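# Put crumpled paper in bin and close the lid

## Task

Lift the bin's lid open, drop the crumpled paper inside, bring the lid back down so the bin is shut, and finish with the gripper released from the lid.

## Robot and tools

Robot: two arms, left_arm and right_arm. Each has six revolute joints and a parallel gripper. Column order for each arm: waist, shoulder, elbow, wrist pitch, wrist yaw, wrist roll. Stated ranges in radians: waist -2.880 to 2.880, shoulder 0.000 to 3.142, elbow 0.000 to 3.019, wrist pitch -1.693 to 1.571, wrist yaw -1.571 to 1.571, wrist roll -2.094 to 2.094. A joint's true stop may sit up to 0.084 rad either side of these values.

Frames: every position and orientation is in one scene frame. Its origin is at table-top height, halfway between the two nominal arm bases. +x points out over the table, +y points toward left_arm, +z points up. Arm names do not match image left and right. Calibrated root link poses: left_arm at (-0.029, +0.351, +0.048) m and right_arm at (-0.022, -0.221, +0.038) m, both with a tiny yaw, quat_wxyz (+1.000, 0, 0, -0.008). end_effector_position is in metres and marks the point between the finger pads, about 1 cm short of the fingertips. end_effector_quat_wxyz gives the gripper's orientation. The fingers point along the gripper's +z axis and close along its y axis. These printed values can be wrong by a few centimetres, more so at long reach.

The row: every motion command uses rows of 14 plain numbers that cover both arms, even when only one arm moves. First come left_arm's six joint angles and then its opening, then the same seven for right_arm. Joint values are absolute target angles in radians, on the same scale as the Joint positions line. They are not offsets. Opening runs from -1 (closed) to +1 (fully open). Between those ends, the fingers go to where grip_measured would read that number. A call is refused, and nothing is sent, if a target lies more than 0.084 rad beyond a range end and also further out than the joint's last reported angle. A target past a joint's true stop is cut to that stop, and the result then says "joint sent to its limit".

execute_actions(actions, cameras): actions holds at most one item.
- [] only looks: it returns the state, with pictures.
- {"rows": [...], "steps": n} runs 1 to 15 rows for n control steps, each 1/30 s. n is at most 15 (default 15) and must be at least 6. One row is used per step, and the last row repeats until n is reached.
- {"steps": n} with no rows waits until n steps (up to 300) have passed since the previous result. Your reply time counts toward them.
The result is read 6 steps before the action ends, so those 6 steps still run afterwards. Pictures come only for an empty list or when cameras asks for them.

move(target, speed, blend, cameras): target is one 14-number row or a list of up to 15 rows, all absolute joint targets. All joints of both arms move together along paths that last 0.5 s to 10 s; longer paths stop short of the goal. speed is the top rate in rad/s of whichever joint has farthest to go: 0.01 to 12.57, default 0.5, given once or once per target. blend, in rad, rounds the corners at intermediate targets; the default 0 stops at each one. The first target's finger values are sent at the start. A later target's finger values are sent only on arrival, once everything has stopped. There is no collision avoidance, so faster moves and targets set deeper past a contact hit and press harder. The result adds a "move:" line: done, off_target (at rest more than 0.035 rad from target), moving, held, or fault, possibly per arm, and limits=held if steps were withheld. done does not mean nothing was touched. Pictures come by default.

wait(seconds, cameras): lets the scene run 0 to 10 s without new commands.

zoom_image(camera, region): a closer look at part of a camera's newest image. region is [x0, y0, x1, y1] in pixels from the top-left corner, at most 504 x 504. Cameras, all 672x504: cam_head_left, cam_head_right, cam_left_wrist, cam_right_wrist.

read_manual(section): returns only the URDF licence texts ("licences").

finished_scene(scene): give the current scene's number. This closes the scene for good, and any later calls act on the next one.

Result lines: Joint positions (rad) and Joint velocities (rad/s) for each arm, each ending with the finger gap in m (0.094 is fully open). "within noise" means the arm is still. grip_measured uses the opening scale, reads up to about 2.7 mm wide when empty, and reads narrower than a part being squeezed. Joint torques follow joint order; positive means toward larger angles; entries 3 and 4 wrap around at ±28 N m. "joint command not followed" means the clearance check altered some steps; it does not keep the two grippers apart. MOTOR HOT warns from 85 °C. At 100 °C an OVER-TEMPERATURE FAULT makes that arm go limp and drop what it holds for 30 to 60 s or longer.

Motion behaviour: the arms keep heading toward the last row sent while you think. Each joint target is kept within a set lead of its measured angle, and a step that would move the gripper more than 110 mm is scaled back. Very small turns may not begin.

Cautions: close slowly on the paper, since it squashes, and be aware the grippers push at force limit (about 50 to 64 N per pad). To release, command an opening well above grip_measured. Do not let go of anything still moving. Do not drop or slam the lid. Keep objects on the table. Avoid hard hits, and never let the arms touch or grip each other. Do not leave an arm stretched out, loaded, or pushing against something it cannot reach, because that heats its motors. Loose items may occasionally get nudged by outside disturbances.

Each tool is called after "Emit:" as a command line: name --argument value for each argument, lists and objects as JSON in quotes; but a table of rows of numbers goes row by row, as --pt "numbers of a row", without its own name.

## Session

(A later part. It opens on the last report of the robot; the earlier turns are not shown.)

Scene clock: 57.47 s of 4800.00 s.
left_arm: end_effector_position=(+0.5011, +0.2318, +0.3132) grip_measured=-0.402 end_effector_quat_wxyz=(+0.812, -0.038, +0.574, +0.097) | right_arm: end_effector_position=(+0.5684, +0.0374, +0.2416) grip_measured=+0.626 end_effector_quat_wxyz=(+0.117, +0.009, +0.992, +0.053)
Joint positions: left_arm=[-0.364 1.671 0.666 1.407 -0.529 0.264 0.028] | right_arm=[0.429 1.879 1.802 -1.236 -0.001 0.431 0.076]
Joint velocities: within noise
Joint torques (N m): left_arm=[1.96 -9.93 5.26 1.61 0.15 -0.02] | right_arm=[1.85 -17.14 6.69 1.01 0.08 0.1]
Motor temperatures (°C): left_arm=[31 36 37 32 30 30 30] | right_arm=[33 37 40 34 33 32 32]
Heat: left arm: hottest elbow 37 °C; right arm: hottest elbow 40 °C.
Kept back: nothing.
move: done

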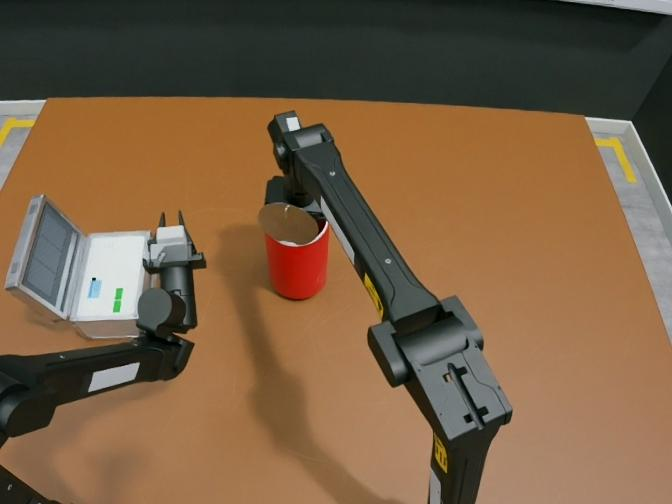

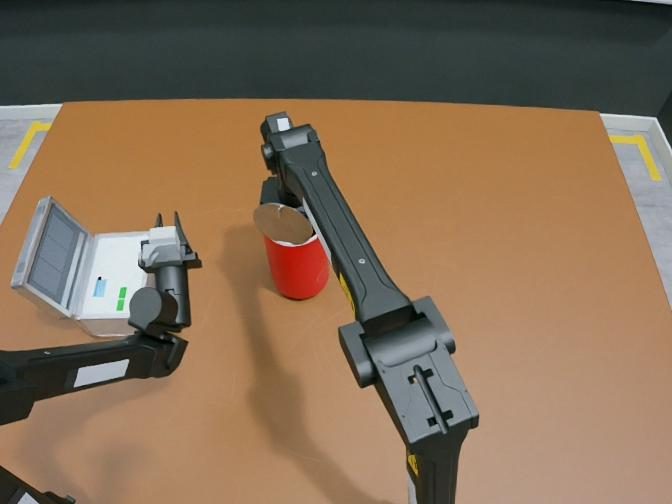

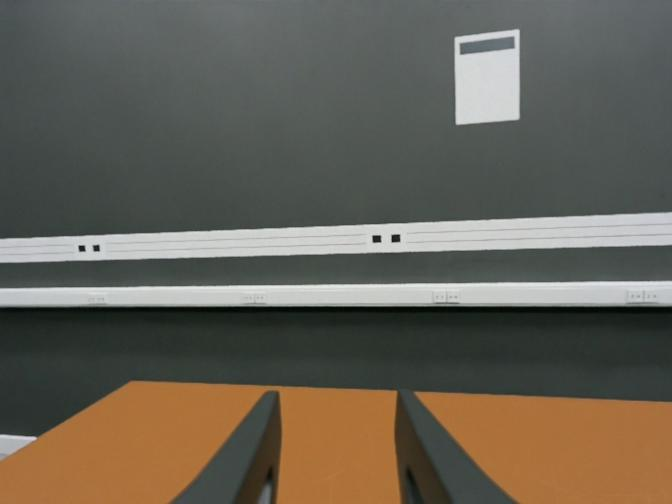

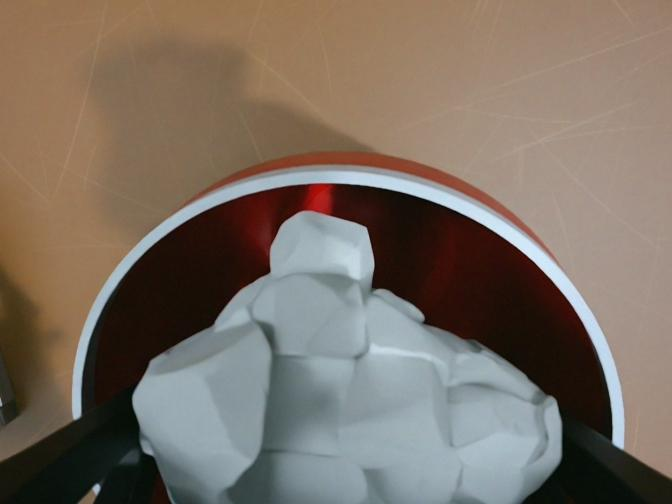

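Emit:
move --target '[-0.35,1.65,0.66,1.4,-0.529,0.264,-0.4,0.435,1.865,1.795,-1.222,0,0.44,0.82]' --cameras '["cam_right_wrist"]'

Scene clock: 58.27 s of 4800.00 s.
left_arm: end_effector_position=(+0.5011, +0.2318, +0.3132) grip_measured=-0.402 end_effector_quat_wxyz=(+0.812, -0.038, +0.574, +0.097) | right_arm: end_effector_position=(+0.5685, +0.0374, +0.2416) grip_measured=+0.817 end_effector_quat_wxyz=(+0.117, +0.009, +0.992, +0.054)
Joint positions: left_arm=[-0.364 1.671 0.666 1.407 -0.529 0.264 0.028] | right_arm=[0.429 1.879 1.802 -1.235 -0.001 0.432 0.085]
Joint velocities: within noise
Joint torques (N m): left_arm=[2.08 -10.17 5.24 1.63 0.14 -0.02] | right_arm=[1.55 -17.14 6.69 0.95 0.08 0.09]
Motor temperatures (°C): left_arm=[31 36 37 32 30 30 30] | right_arm=[33 37 39 34 33 32 32]
Heat: left arm: hottest elbow 37 °C; right arm: hottest elbow 39 °C.
Kept back: nothing.
move: done
Images, in order (width x height): cam_right_wrist 672x504.

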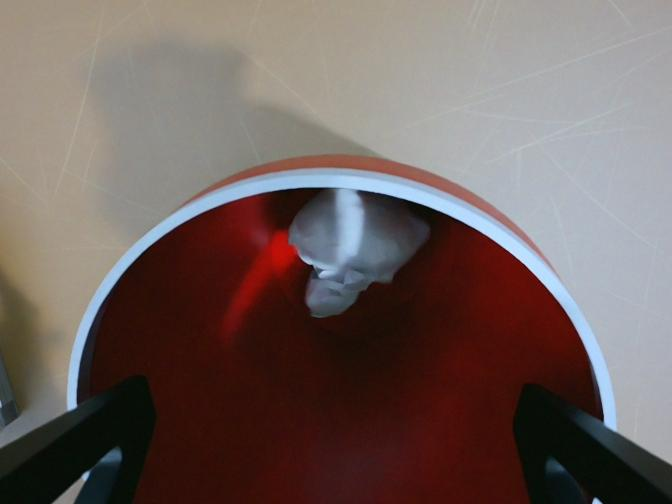

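Emit:
move --pt "-0.35 1.65 0.66 1.4 -0.529 0.264 -0.4 0.435 1.885 2.1 -1.46 0 0.42 0.82" --pt "-0.35 1.65 0.66 1.4 -0.529 0.264 -0.4 -0.1 1.85 2.1 -1.46 0 0.42 0.82" --pt "-0.68 1.85 0.66 1.5 -0.529 0.264 -0.4 -0.4 1.5 1.5 -1.46 0 0.42 0.82" --speed '[0.3,0.6,0.6]' --blend 0.03

Emit:
zoom_image --camera "cam_head_left" --region '[200, 140, 400, 320]'

Scene clock: 62.23 s of 4800.00 s.
left_arm: end_effector_position=(+0.4487, +0.0705, +0.2409) grip_measured=-0.402 end_effector_quat_wxyz=(+0.794, +0.073, +0.603, -0.013) | right_arm: end_effector_position=(+0.4150, -0.4140, +0.3001) grip_measured=+0.818 end_effector_quat_wxyz=(+0.051, +0.408, +0.912, +0.001)
Joint positions: left_arm=[-0.671 1.84 0.666 1.482 -0.529 0.264 0.028] | right_arm=[-0.398 1.522 1.508 -1.455 -0.001 0.427 0.085]
Joint velocities: within noise
Joint torques (N m): left_arm=[0.03 -8.64 4.07 2.5 0.12 -0.04] | right_arm=[1.2 -12.45 6.46 0.09 0.08 -0.04]
Motor temperatures (°C): left_arm=[31 36 37 32 30 30 30] | right_arm=[33 37 39 34 33 32 31]
Heat: left arm: hottest elbow 37 °C; right arm: hottest elbow 39 °C.
Kept back: nothing.
move: done

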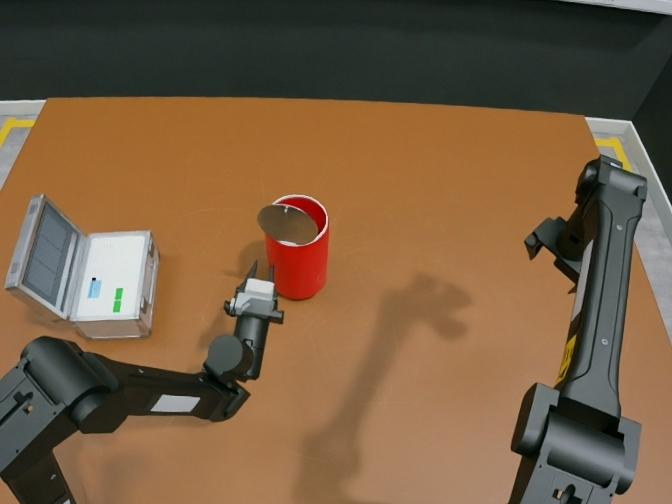

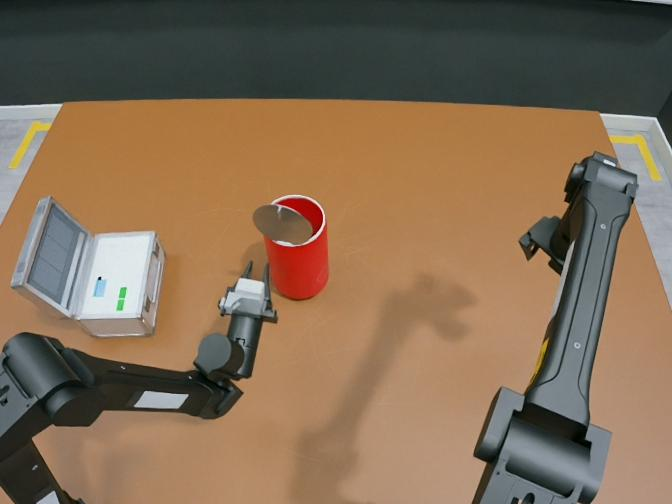

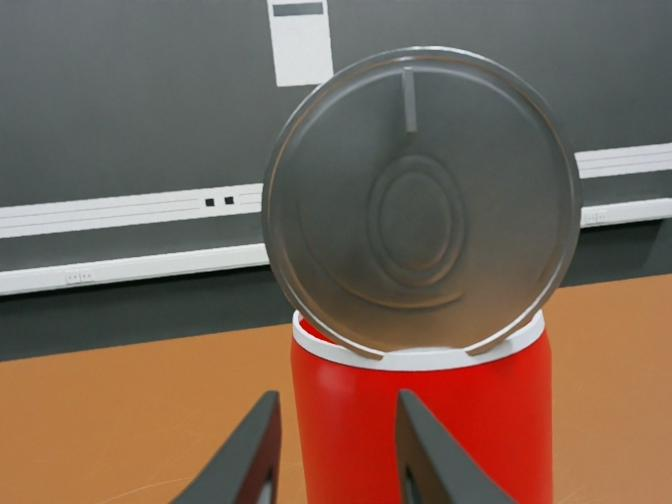

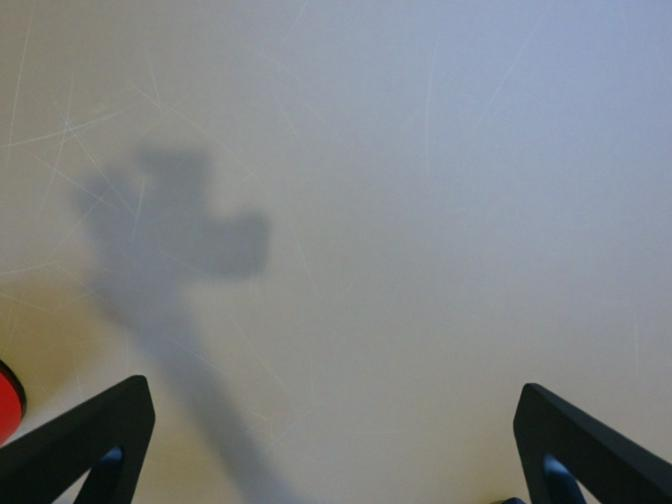

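Scaled by 2.520 from the camera's 672x504 image, which has a finer 960x720 frame.

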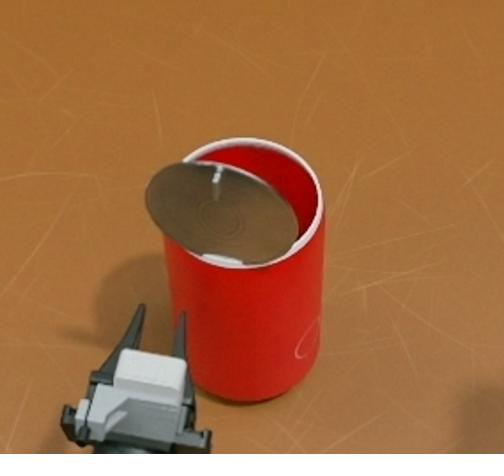

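Emit:
move --target '[-0.674,1.855,0.99,1.47,-0.529,0.264,-0.4,-0.4,1.5,1.5,-1.46,0,0.42,0.82]' --speed 0.2

Emit:
zoom_image --camera "cam_left_wrist" --region '[100, 150, 580, 504]'

Emit:
zoom_image --camera "cam_head_left" --region '[200, 140, 400, 320]'

Scene clock: 64.63 s of 4800.00 s.
left_arm: end_effector_position=(+0.4993, +0.0290, +0.3505) grip_measured=-0.402 end_effector_quat_wxyz=(+0.857, +0.005, +0.512, -0.058) | right_arm: end_effector_position=(+0.4150, -0.4140, +0.3001) grip_measured=+0.818 end_effector_quat_wxyz=(+0.051, +0.408, +0.912, +0.001)
Joint positions: left_arm=[-0.671 1.84 0.946 1.477 -0.529 0.264 0.028] | right_arm=[-0.398 1.522 1.508 -1.455 -0.001 0.427 0.085]
Joint velocities: within noise
Joint torques (N m): left_arm=[0.62 -10.11 9.51 1.48 0.21 -0.03] | right_arm=[1.14 -12.4 6.48 0.09 0.07 -0.04]
Motor temperatures (°C): left_arm=[31 36 37 32 30 30 30] | right_arm=[33 37 39 34 33 32 31]
Heat: left arm: hottest elbow 37 °C; right arm: hottest elbow 39 °C.
Kept back: nothing.
move: off_target (left_arm); left_arm: the elbow is farthest, 0.044 rad from its target

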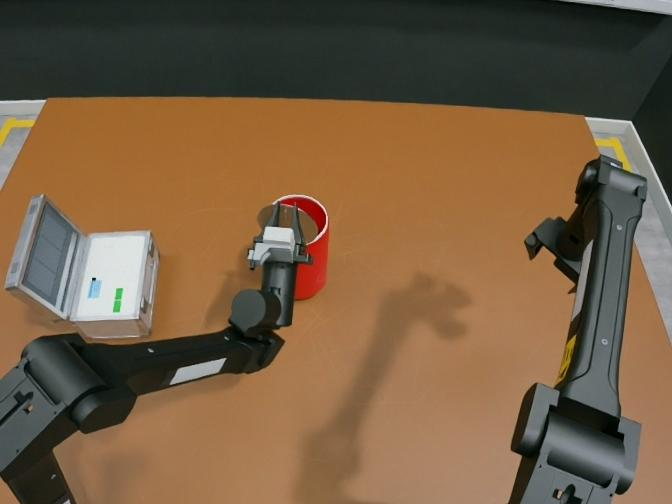

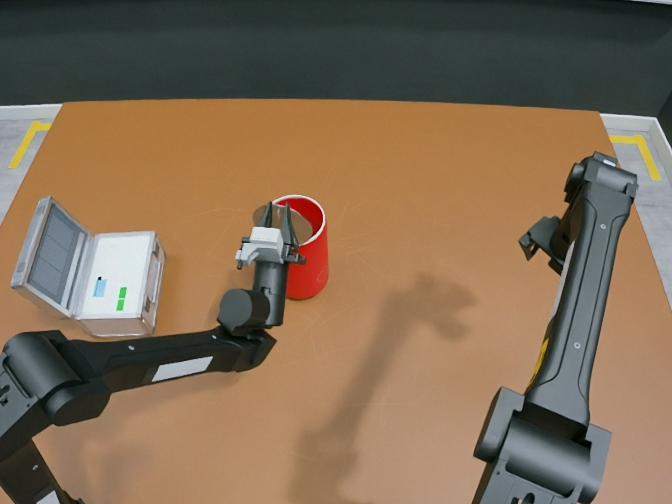

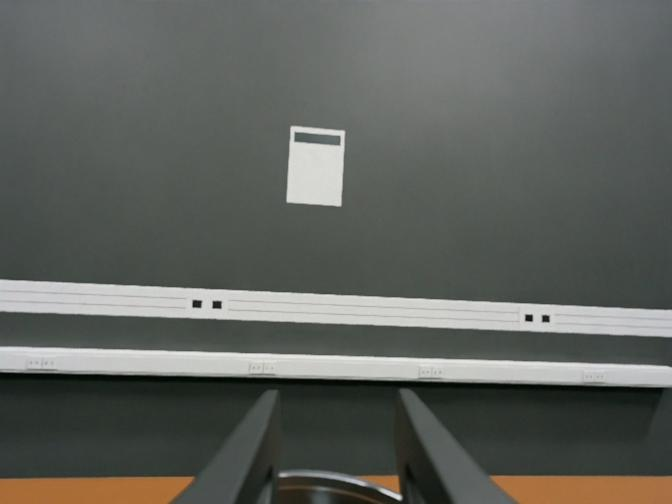

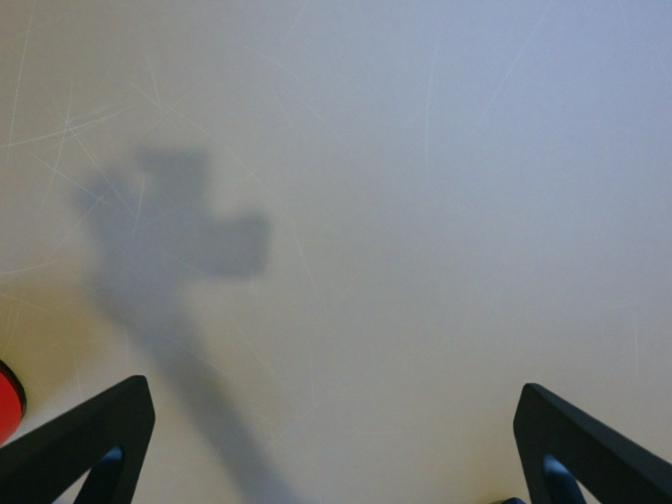

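Scaled by 1.050 from the camera's 672x504 image, which has a finer 960x720 frame.

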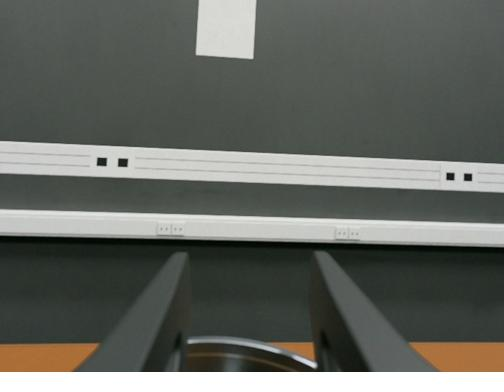

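Scaled by 2.520 from the camera's 672x504 image, which has a finer 960x720 frame.

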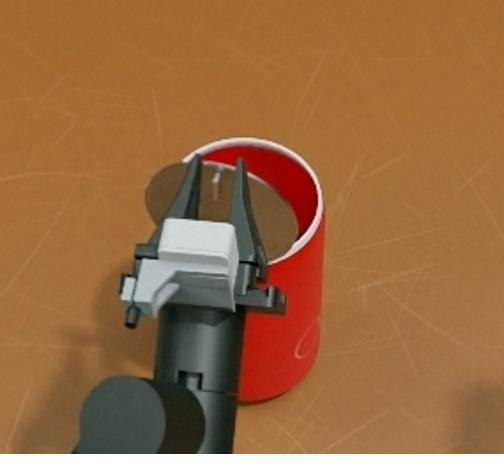

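Emit:
move --target '[-0.674,1.885,0.95,1.46,-0.529,0.264,-0.4,-0.4,1.5,1.5,-1.46,0,0.42,0.82]' --speed 0.2 --cameras '["cam_left_wrist"]'

Scene clock: 65.70 s of 4800.00 s.
left_arm: end_effector_position=(+0.5044, +0.0249, +0.3290) grip_measured=-0.402 end_effector_quat_wxyz=(+0.848, +0.016, +0.527, -0.051) | right_arm: end_effector_position=(+0.4150, -0.4140, +0.3001) grip_measured=+0.818 end_effector_quat_wxyz=(+0.051, +0.408, +0.912, +0.001)
Joint positions: left_arm=[-0.671 1.873 0.946 1.466 -0.529 0.264 0.028] | right_arm=[-0.398 1.522 1.508 -1.455 -0.001 0.427 0.085]
Joint velocities: within noise
Joint torques (N m): left_arm=[0.56 -10.46 6.26 1.48 0.2 -0.03] | right_arm=[0.97 -12.28 6.5 0.08 0.07 -0.05]
Motor temperatures (°C): left_arm=[31 36 37 32 30 30 30] | right_arm=[33 37 39 34 33 32 31]
Heat: left arm: hottest elbow 37 °C; right arm: hottest elbow 39 °C.
Kept back: nothing.
move: done
Images, in order (width x height): cam_left_wrist 672x504.

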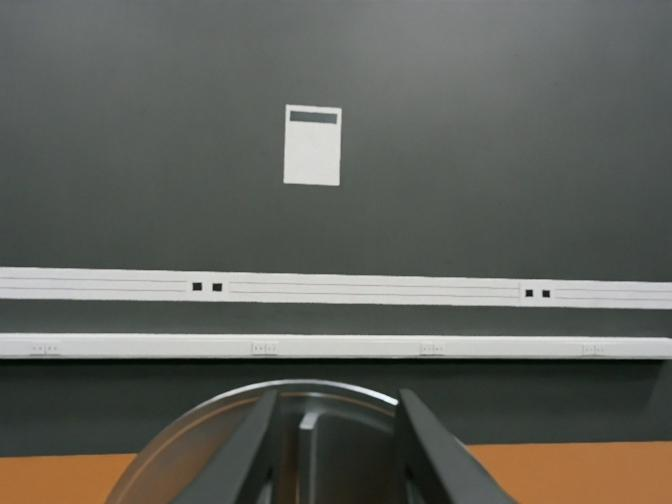

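Emit:
move --target '[-0.645,1.9,0.945,1.465,-0.529,0.264,-0.4,-0.4,1.5,1.5,-1.46,0,0.42,0.82]' --speed 0.15 --cameras '["cam_left_wrist"]'

Scene clock: 67.00 s of 4800.00 s.
left_arm: end_effector_position=(+0.5098, +0.0299, +0.3208) grip_measured=-0.402 end_effector_quat_wxyz=(+0.846, +0.016, +0.532, -0.043) | right_arm: end_effector_position=(+0.4150, -0.4140, +0.3001) grip_measured=+0.818 end_effector_quat_wxyz=(+0.051, +0.408, +0.912, +0.001)
Joint positions: left_arm=[-0.659 1.887 0.946 1.466 -0.529 0.264 0.028] | right_arm=[-0.398 1.522 1.508 -1.455 -0.001 0.427 0.085]
Joint velocities: within noise
Joint torques (N m): left_arm=[2.02 -10.64 5.78 1.68 0.17 -0.02] | right_arm=[0.91 -12.22 6.46 0.09 0.06 -0.04]
Motor temperatures (°C): left_arm=[31 36 37 32 30 30 30] | right_arm=[33 37 39 34 33 32 31]
Heat: left arm: hottest elbow 37 °C; right arm: hottest elbow 39 °C.
Kept back: nothing.
move: done
Images, in order (width x height): cam_left_wrist 672x504.

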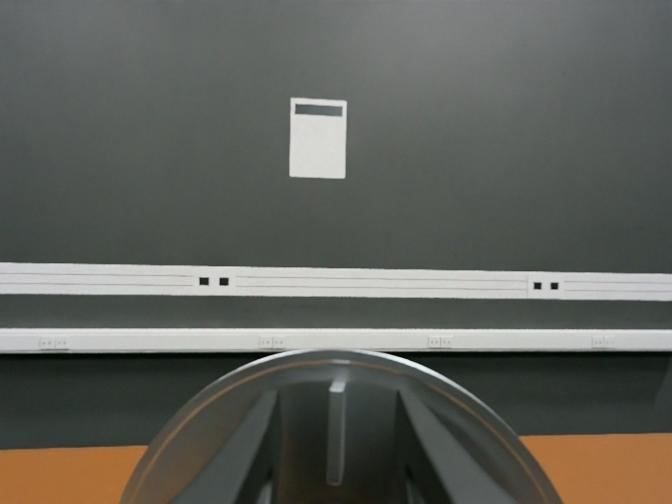

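Emit:
move --target '[-0.645,1.89,0.95,1.465,-0.529,0.264,-1,-0.4,1.5,1.5,-1.46,0,0.42,0.82]' --speed 0.15 --cameras '[]'

Emit:
move --pt "-0.665 1.72 0.965 1.03 -0.577 0.124 -1 -0.4 1.5 1.5 -1.46 0 0.42 0.82" --pt "-0.65 1.63 1.04 0.575 -0.575 -0.028 -1 -0.4 1.5 1.5 -1.46 0 0.42 0.82" --pt "-0.613 1.64 1.26 0.035 -0.499 -0.21 -1 -0.4 1.5 1.5 -1.46 0 0.42 0.82" --speed 0.3 --blend 0.05

Scene clock: 68.07 s of 4800.00 s.
left_arm: end_effector_position=(+0.5098, +0.0300, +0.3208) grip_measured=-0.958 end_effector_quat_wxyz=(+0.846, +0.016, +0.532, -0.043) | right_arm: end_effector_position=(+0.4150, -0.4140, +0.3001) grip_measured=+0.818 end_effector_quat_wxyz=(+0.051, +0.408, +0.912, +0.001)
Joint positions: left_arm=[-0.659 1.887 0.946 1.466 -0.529 0.264 0.002] | right_arm=[-0.398 1.522 1.508 -1.455 -0.001 0.427 0.085]
Joint velocities: within noise
Joint torques (N m): left_arm=[2.02 -11.34 6.22 1.68 0.2 -0.02] | right_arm=[0.97 -12.4 6.48 0.09 0.08 -0.04]
Motor temperatures (°C): left_arm=[31 37 37 32 30 30 30] | right_arm=[33 37 39 34 33 32 31]
Heat: left arm: hottest shoulder 37 °C; right arm: hottest elbow 39 °C.
Kept back: nothing.
move: done
No camera images: "cameras" was empty.

Scene clock: 73.43 s of 4800.00 s.
left_arm: end_effector_position=(+0.5573, +0.0186, +0.2986) grip_measured=-0.969 end_effector_quat_wxyz=(+0.573, +0.044, +0.818, -0.026) | right_arm: end_effector_position=(+0.4150, -0.4140, +0.3001) grip_measured=+0.818 end_effector_quat_wxyz=(+0.051, +0.408, +0.912, +0.001)
Joint positions: left_arm=[-0.622 1.647 1.201 0.044 -0.505 -0.194 0.001] | right_arm=[-0.398 1.522 1.508 -1.455 -0.001 0.427 0.085]
Joint velocities: within noise
Joint torques (N m): left_arm=[1.61 -12.16 13.2 1.74 0.1 -0.17] | right_arm=[1.03 -12.45 6.46 0.09 0.07 -0.05]
Motor temperatures (°C): left_arm=[31 36 37 32 30 30 31] | right_arm=[33 36 39 34 33 32 31]
Heat: left arm: hottest elbow 37 °C; right arm: hottest elbow 39 °C.
Kept back: nothing.
move: off_target (left_arm); left_arm: the elbow is farthest, 0.059 rad from its target

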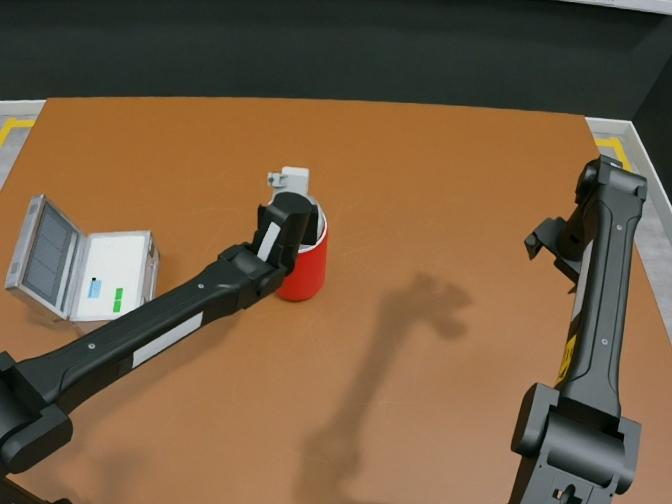

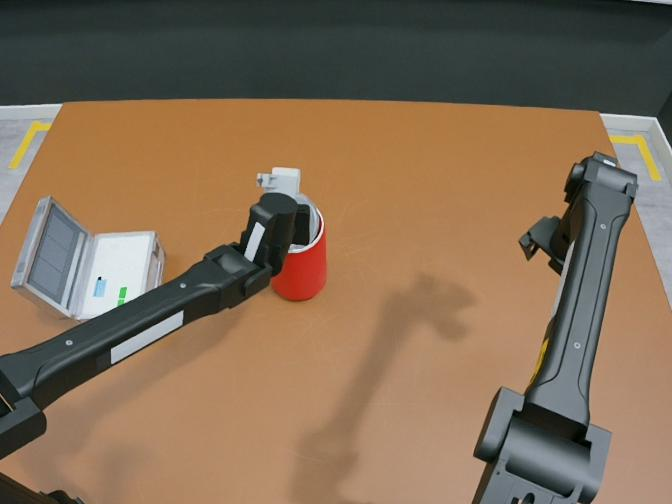

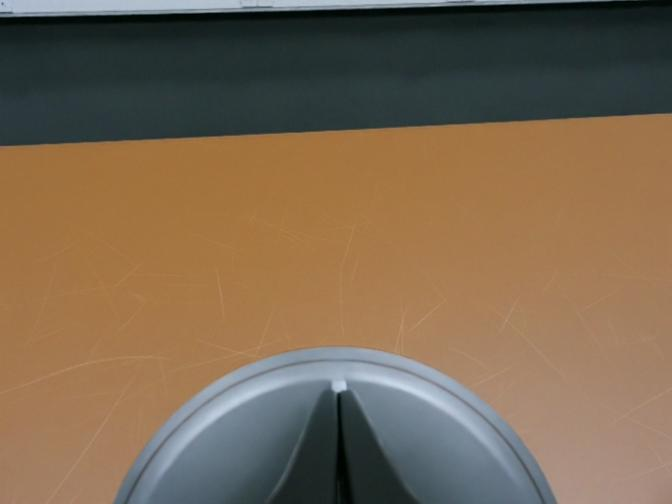

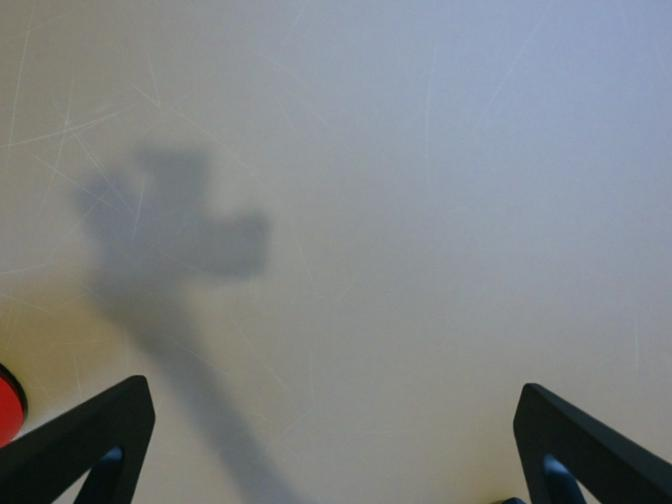

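Emit:
move --pt "-0.585 1.71 1.48 -0.42 -0.395 -0.316 -1 -0.4 1.5 1.5 -1.46 0 0.42 0.82" --pt "-0.54 1.875 1.79 -0.845 -0.259 -0.389 -1 -0.4 1.5 1.5 -1.46 0 0.42 0.82" --pt "-0.508 2.035 2.035 -1.23 -0.132 -0.399 -1 -0.4 1.5 1.5 -1.46 0 0.42 0.82" --speed '[0.3,0.3,0.2]' --blend 0.05

Emit:
zoom_image --camera "cam_left_wrist" --region '[50, 200, 550, 504]'

Scene clock: 79.07 s of 4800.00 s.
left_arm: end_effector_position=(+0.5864, +0.0108, +0.2433) grip_measured=-0.970 end_effector_quat_wxyz=(+0.170, +0.064, +0.983, -0.008) | right_arm: end_effector_position=(+0.4150, -0.4140, +0.3001) grip_measured=+0.818 end_effector_quat_wxyz=(+0.051, +0.408, +0.912, +0.001)
Joint positions: left_arm=[-0.521 2.017 1.976 -1.216 -0.138 -0.386 0.001] | right_arm=[-0.398 1.522 1.508 -1.455 -0.001 0.427 0.085]
Joint velocities: within noise
Joint torques (N m): left_arm=[2.08 -15.09 13.22 0.92 0.14 -0.13] | right_arm=[1.03 -12.4 6.46 0.08 0.07 -0.04]
Motor temperatures (°C): left_arm=[31 37 38 32 30 30 31] | right_arm=[33 36 39 34 33 32 31]
Heat: left arm: hottest elbow 38 °C; right arm: hottest elbow 39 °C.
Kept back: nothing.
move: off_target (left_arm); left_arm: the elbow is farthest, 0.059 rad from its target

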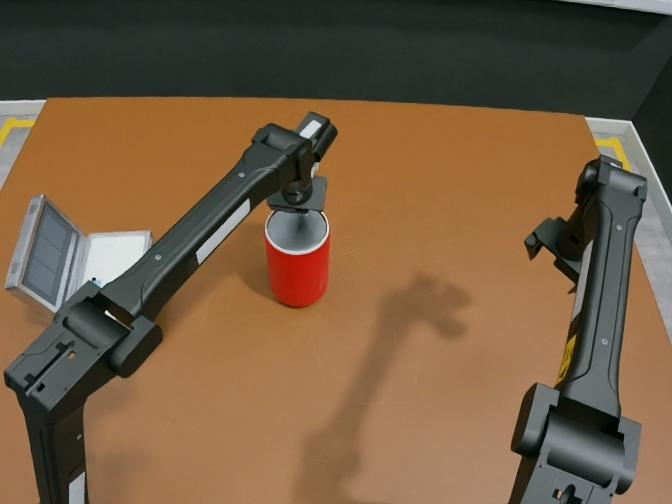

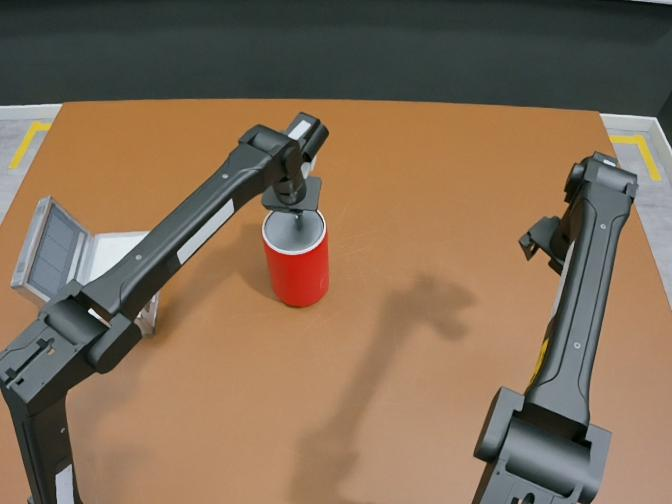

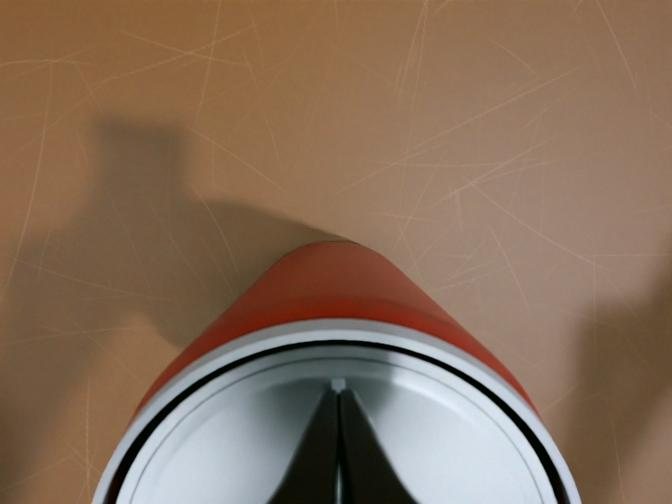

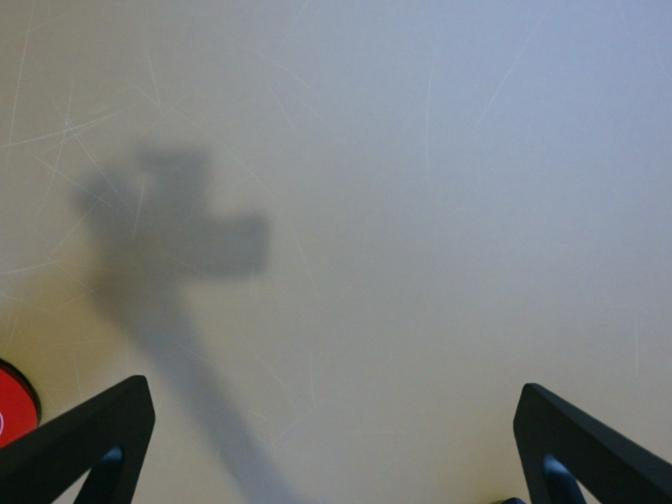

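Scaled by 1.008 from the camera's 672x504 image, which has a finer 960x720 frame.

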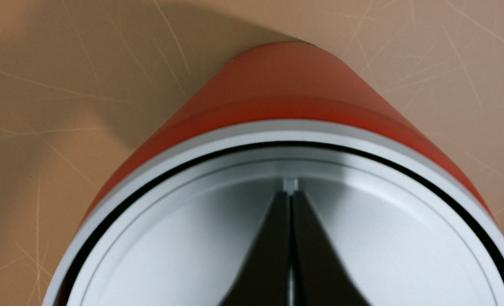

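Emit:
move --target '[-0.518,2.06,2.025,-1.23,-0.132,-0.399,-1,-0.4,1.5,1.5,-1.46,0,0.42,0.82]' --speed 0.1 --cameras '["cam_left_wrist"]'

Emit:
move --target '[-0.518,2.04,2.035,-1.23,-0.132,-0.399,-0.4,-0.4,1.5,1.5,-1.46,0,0.42,0.82]' --speed 0.1 --cameras '["cam_left_wrist"]'

Scene clock: 80.67 s of 4800.00 s.
left_arm: end_effector_position=(+0.5869, +0.0106, +0.2424) grip_measured=-0.970 end_effector_quat_wxyz=(+0.169, +0.064, +0.984, -0.008) | right_arm: end_effector_position=(+0.4150, -0.4140, +0.3001) grip_measured=+0.818 end_effector_quat_wxyz=(+0.051, +0.408, +0.912, +0.001)
Joint positions: left_arm=[-0.521 2.02 1.979 -1.219 -0.138 -0.386 0.001] | right_arm=[-0.398 1.522 1.508 -1.455 -0.001 0.427 0.085]
Joint velocities: within noise
Joint torques (N m): left_arm=[1.14 -13.63 12.15 0.85 0.15 -0.12] | right_arm=[1.08 -12.4 6.45 0.09 0.07 -0.04]
Motor temperatures (°C): left_arm=[31 37 39 32 30 30 31] | right_arm=[33 36 39 34 33 32 31]
Heat: left arm: hottest elbow 39 °C; right arm: hottest elbow 39 °C.
Kept back: nothing.
move: off_target (left_arm); left_arm: the elbow is farthest, 0.046 rad from its target
Images, in order (width x height): cam_left_wrist 672x504.

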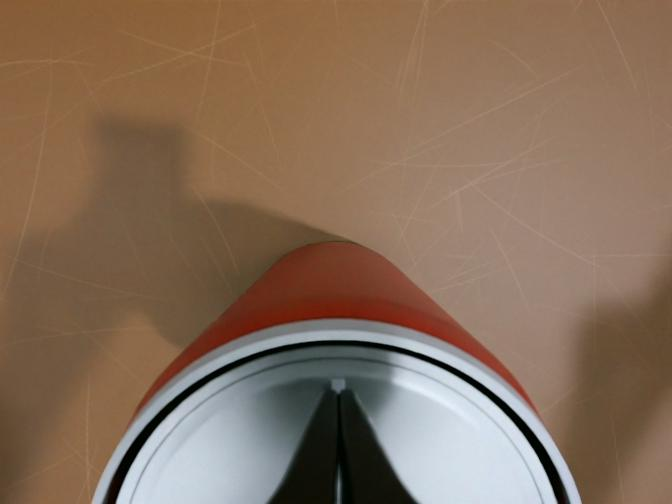

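Scene clock: 81.37 s of 4800.00 s.
left_arm: end_effector_position=(+0.5873, +0.0095, +0.2401) grip_measured=-0.403 end_effector_quat_wxyz=(+0.166, +0.064, +0.984, -0.009) | right_arm: end_effector_position=(+0.4150, -0.4140, +0.3001) grip_measured=+0.818 end_effector_quat_wxyz=(+0.051, +0.408, +0.912, +0.001)
Joint positions: left_arm=[-0.521 2.026 1.984 -1.221 -0.134 -0.387 0.028] | right_arm=[-0.398 1.522 1.508 -1.455 -0.001 0.427 0.085]
Joint velocities: within noise
Joint torques (N m): left_arm=[1.14 -15.38 12.71 1.01 -0.02 -0.13] | right_arm=[1.08 -12.28 6.48 0.08 0.08 -0.05]
Motor temperatures (°C): left_arm=[31 37 39 32 30 30 31] | right_arm=[33 36 39 34 33 32 31]
Heat: left arm: hottest elbow 39 °C; right arm: hottest elbow 39 °C.
Kept back: nothing.
move: off_target (left_arm); left_arm: the elbow is farthest, 0.051 rad from its target
Images, in order (width x height): cam_left_wrist 672x504.

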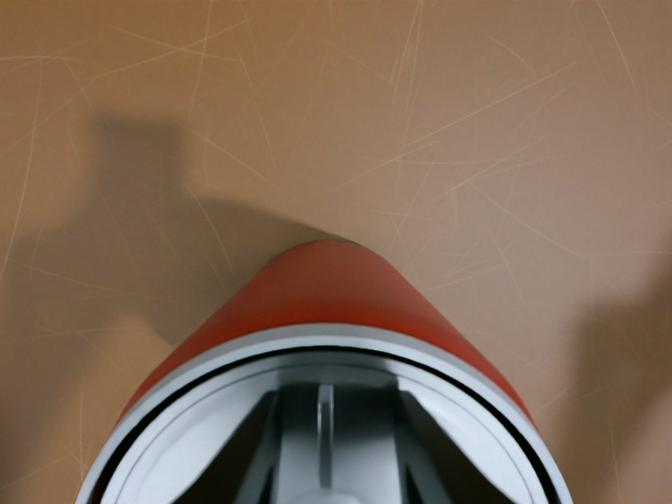

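Emit:
move --pt "-0.518 1.99 2.06 -1.23 -0.132 -0.399 -0.4 -0.4 1.5 1.5 -1.46 0 0.42 0.82" --pt "-0.4945 1.255 1.011 -0.506 0 0 0 -0.4 1.5 1.5 -1.46 0 0.42 0.82" --speed '[0.2,0.7]'

Emit:
zoom_image --camera "cam_left_wrist" --region '[180, 0, 500, 300]'

Scene clock: 84.93 s of 4800.00 s.
left_arm: end_effector_position=(+0.4202, +0.0904, +0.2915) grip_measured=-0.003 end_effector_quat_wxyz=(+0.372, +0.234, +0.892, -0.101) | right_arm: end_effector_position=(+0.4150, -0.4140, +0.3001) grip_measured=+0.818 end_effector_quat_wxyz=(+0.051, +0.408, +0.912, +0.001)
Joint positions: left_arm=[-0.51 1.272 1.017 -0.523 -0.004 -0.012 0.047] | right_arm=[-0.398 1.522 1.508 -1.455 -0.001 0.427 0.085]
Joint velocities: within noise
Joint torques (N m): left_arm=[2.08 -8.41 8.61 2.43 0.17 0.09] | right_arm=[1.08 -12.4 6.49 0.12 0.07 -0.05]
Motor temperatures (°C): left_arm=[31 37 39 32 30 30 31] | right_arm=[33 36 38 34 33 32 31]
Heat: left arm: hottest elbow 39 °C; right arm: hottest elbow 38 °C.
Kept back: nothing.
move: done

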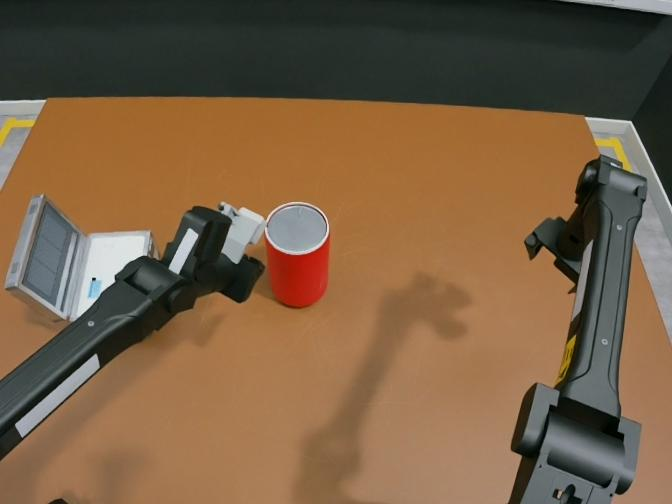

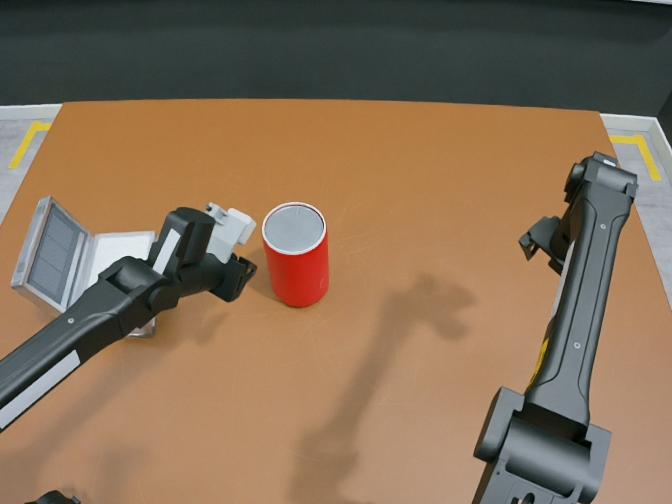

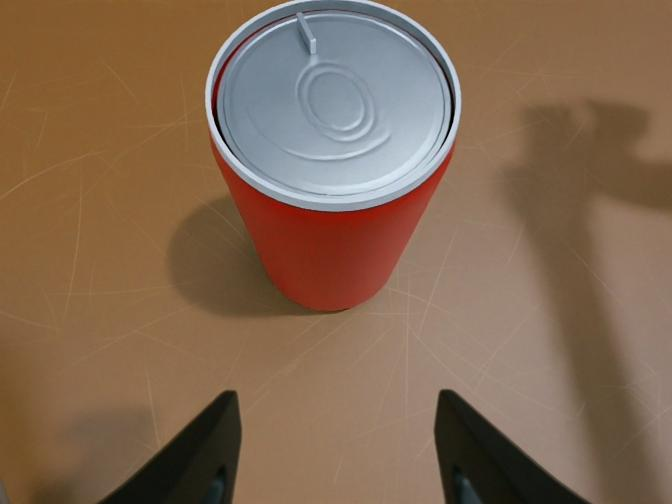

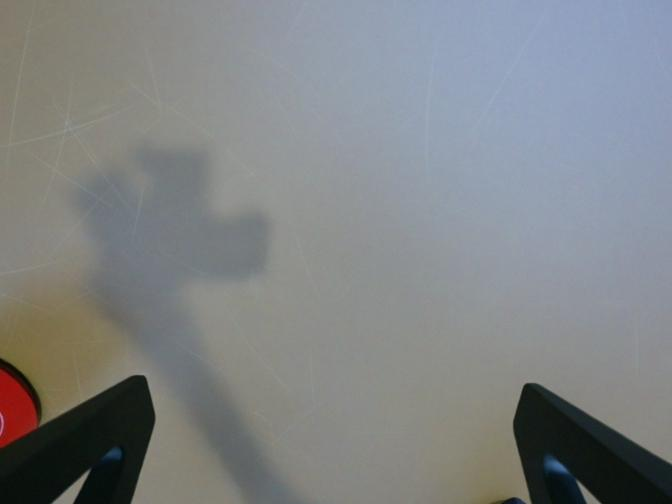

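Scaled by 1.575 from the camera's 672x504 image, which has a finer 960x720 frame.

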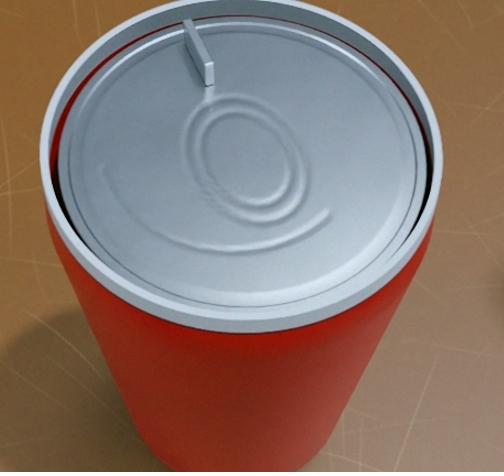

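Closed identically to the start.

Emit:
finished_scene --scene 1

The scene is finished: the task was done.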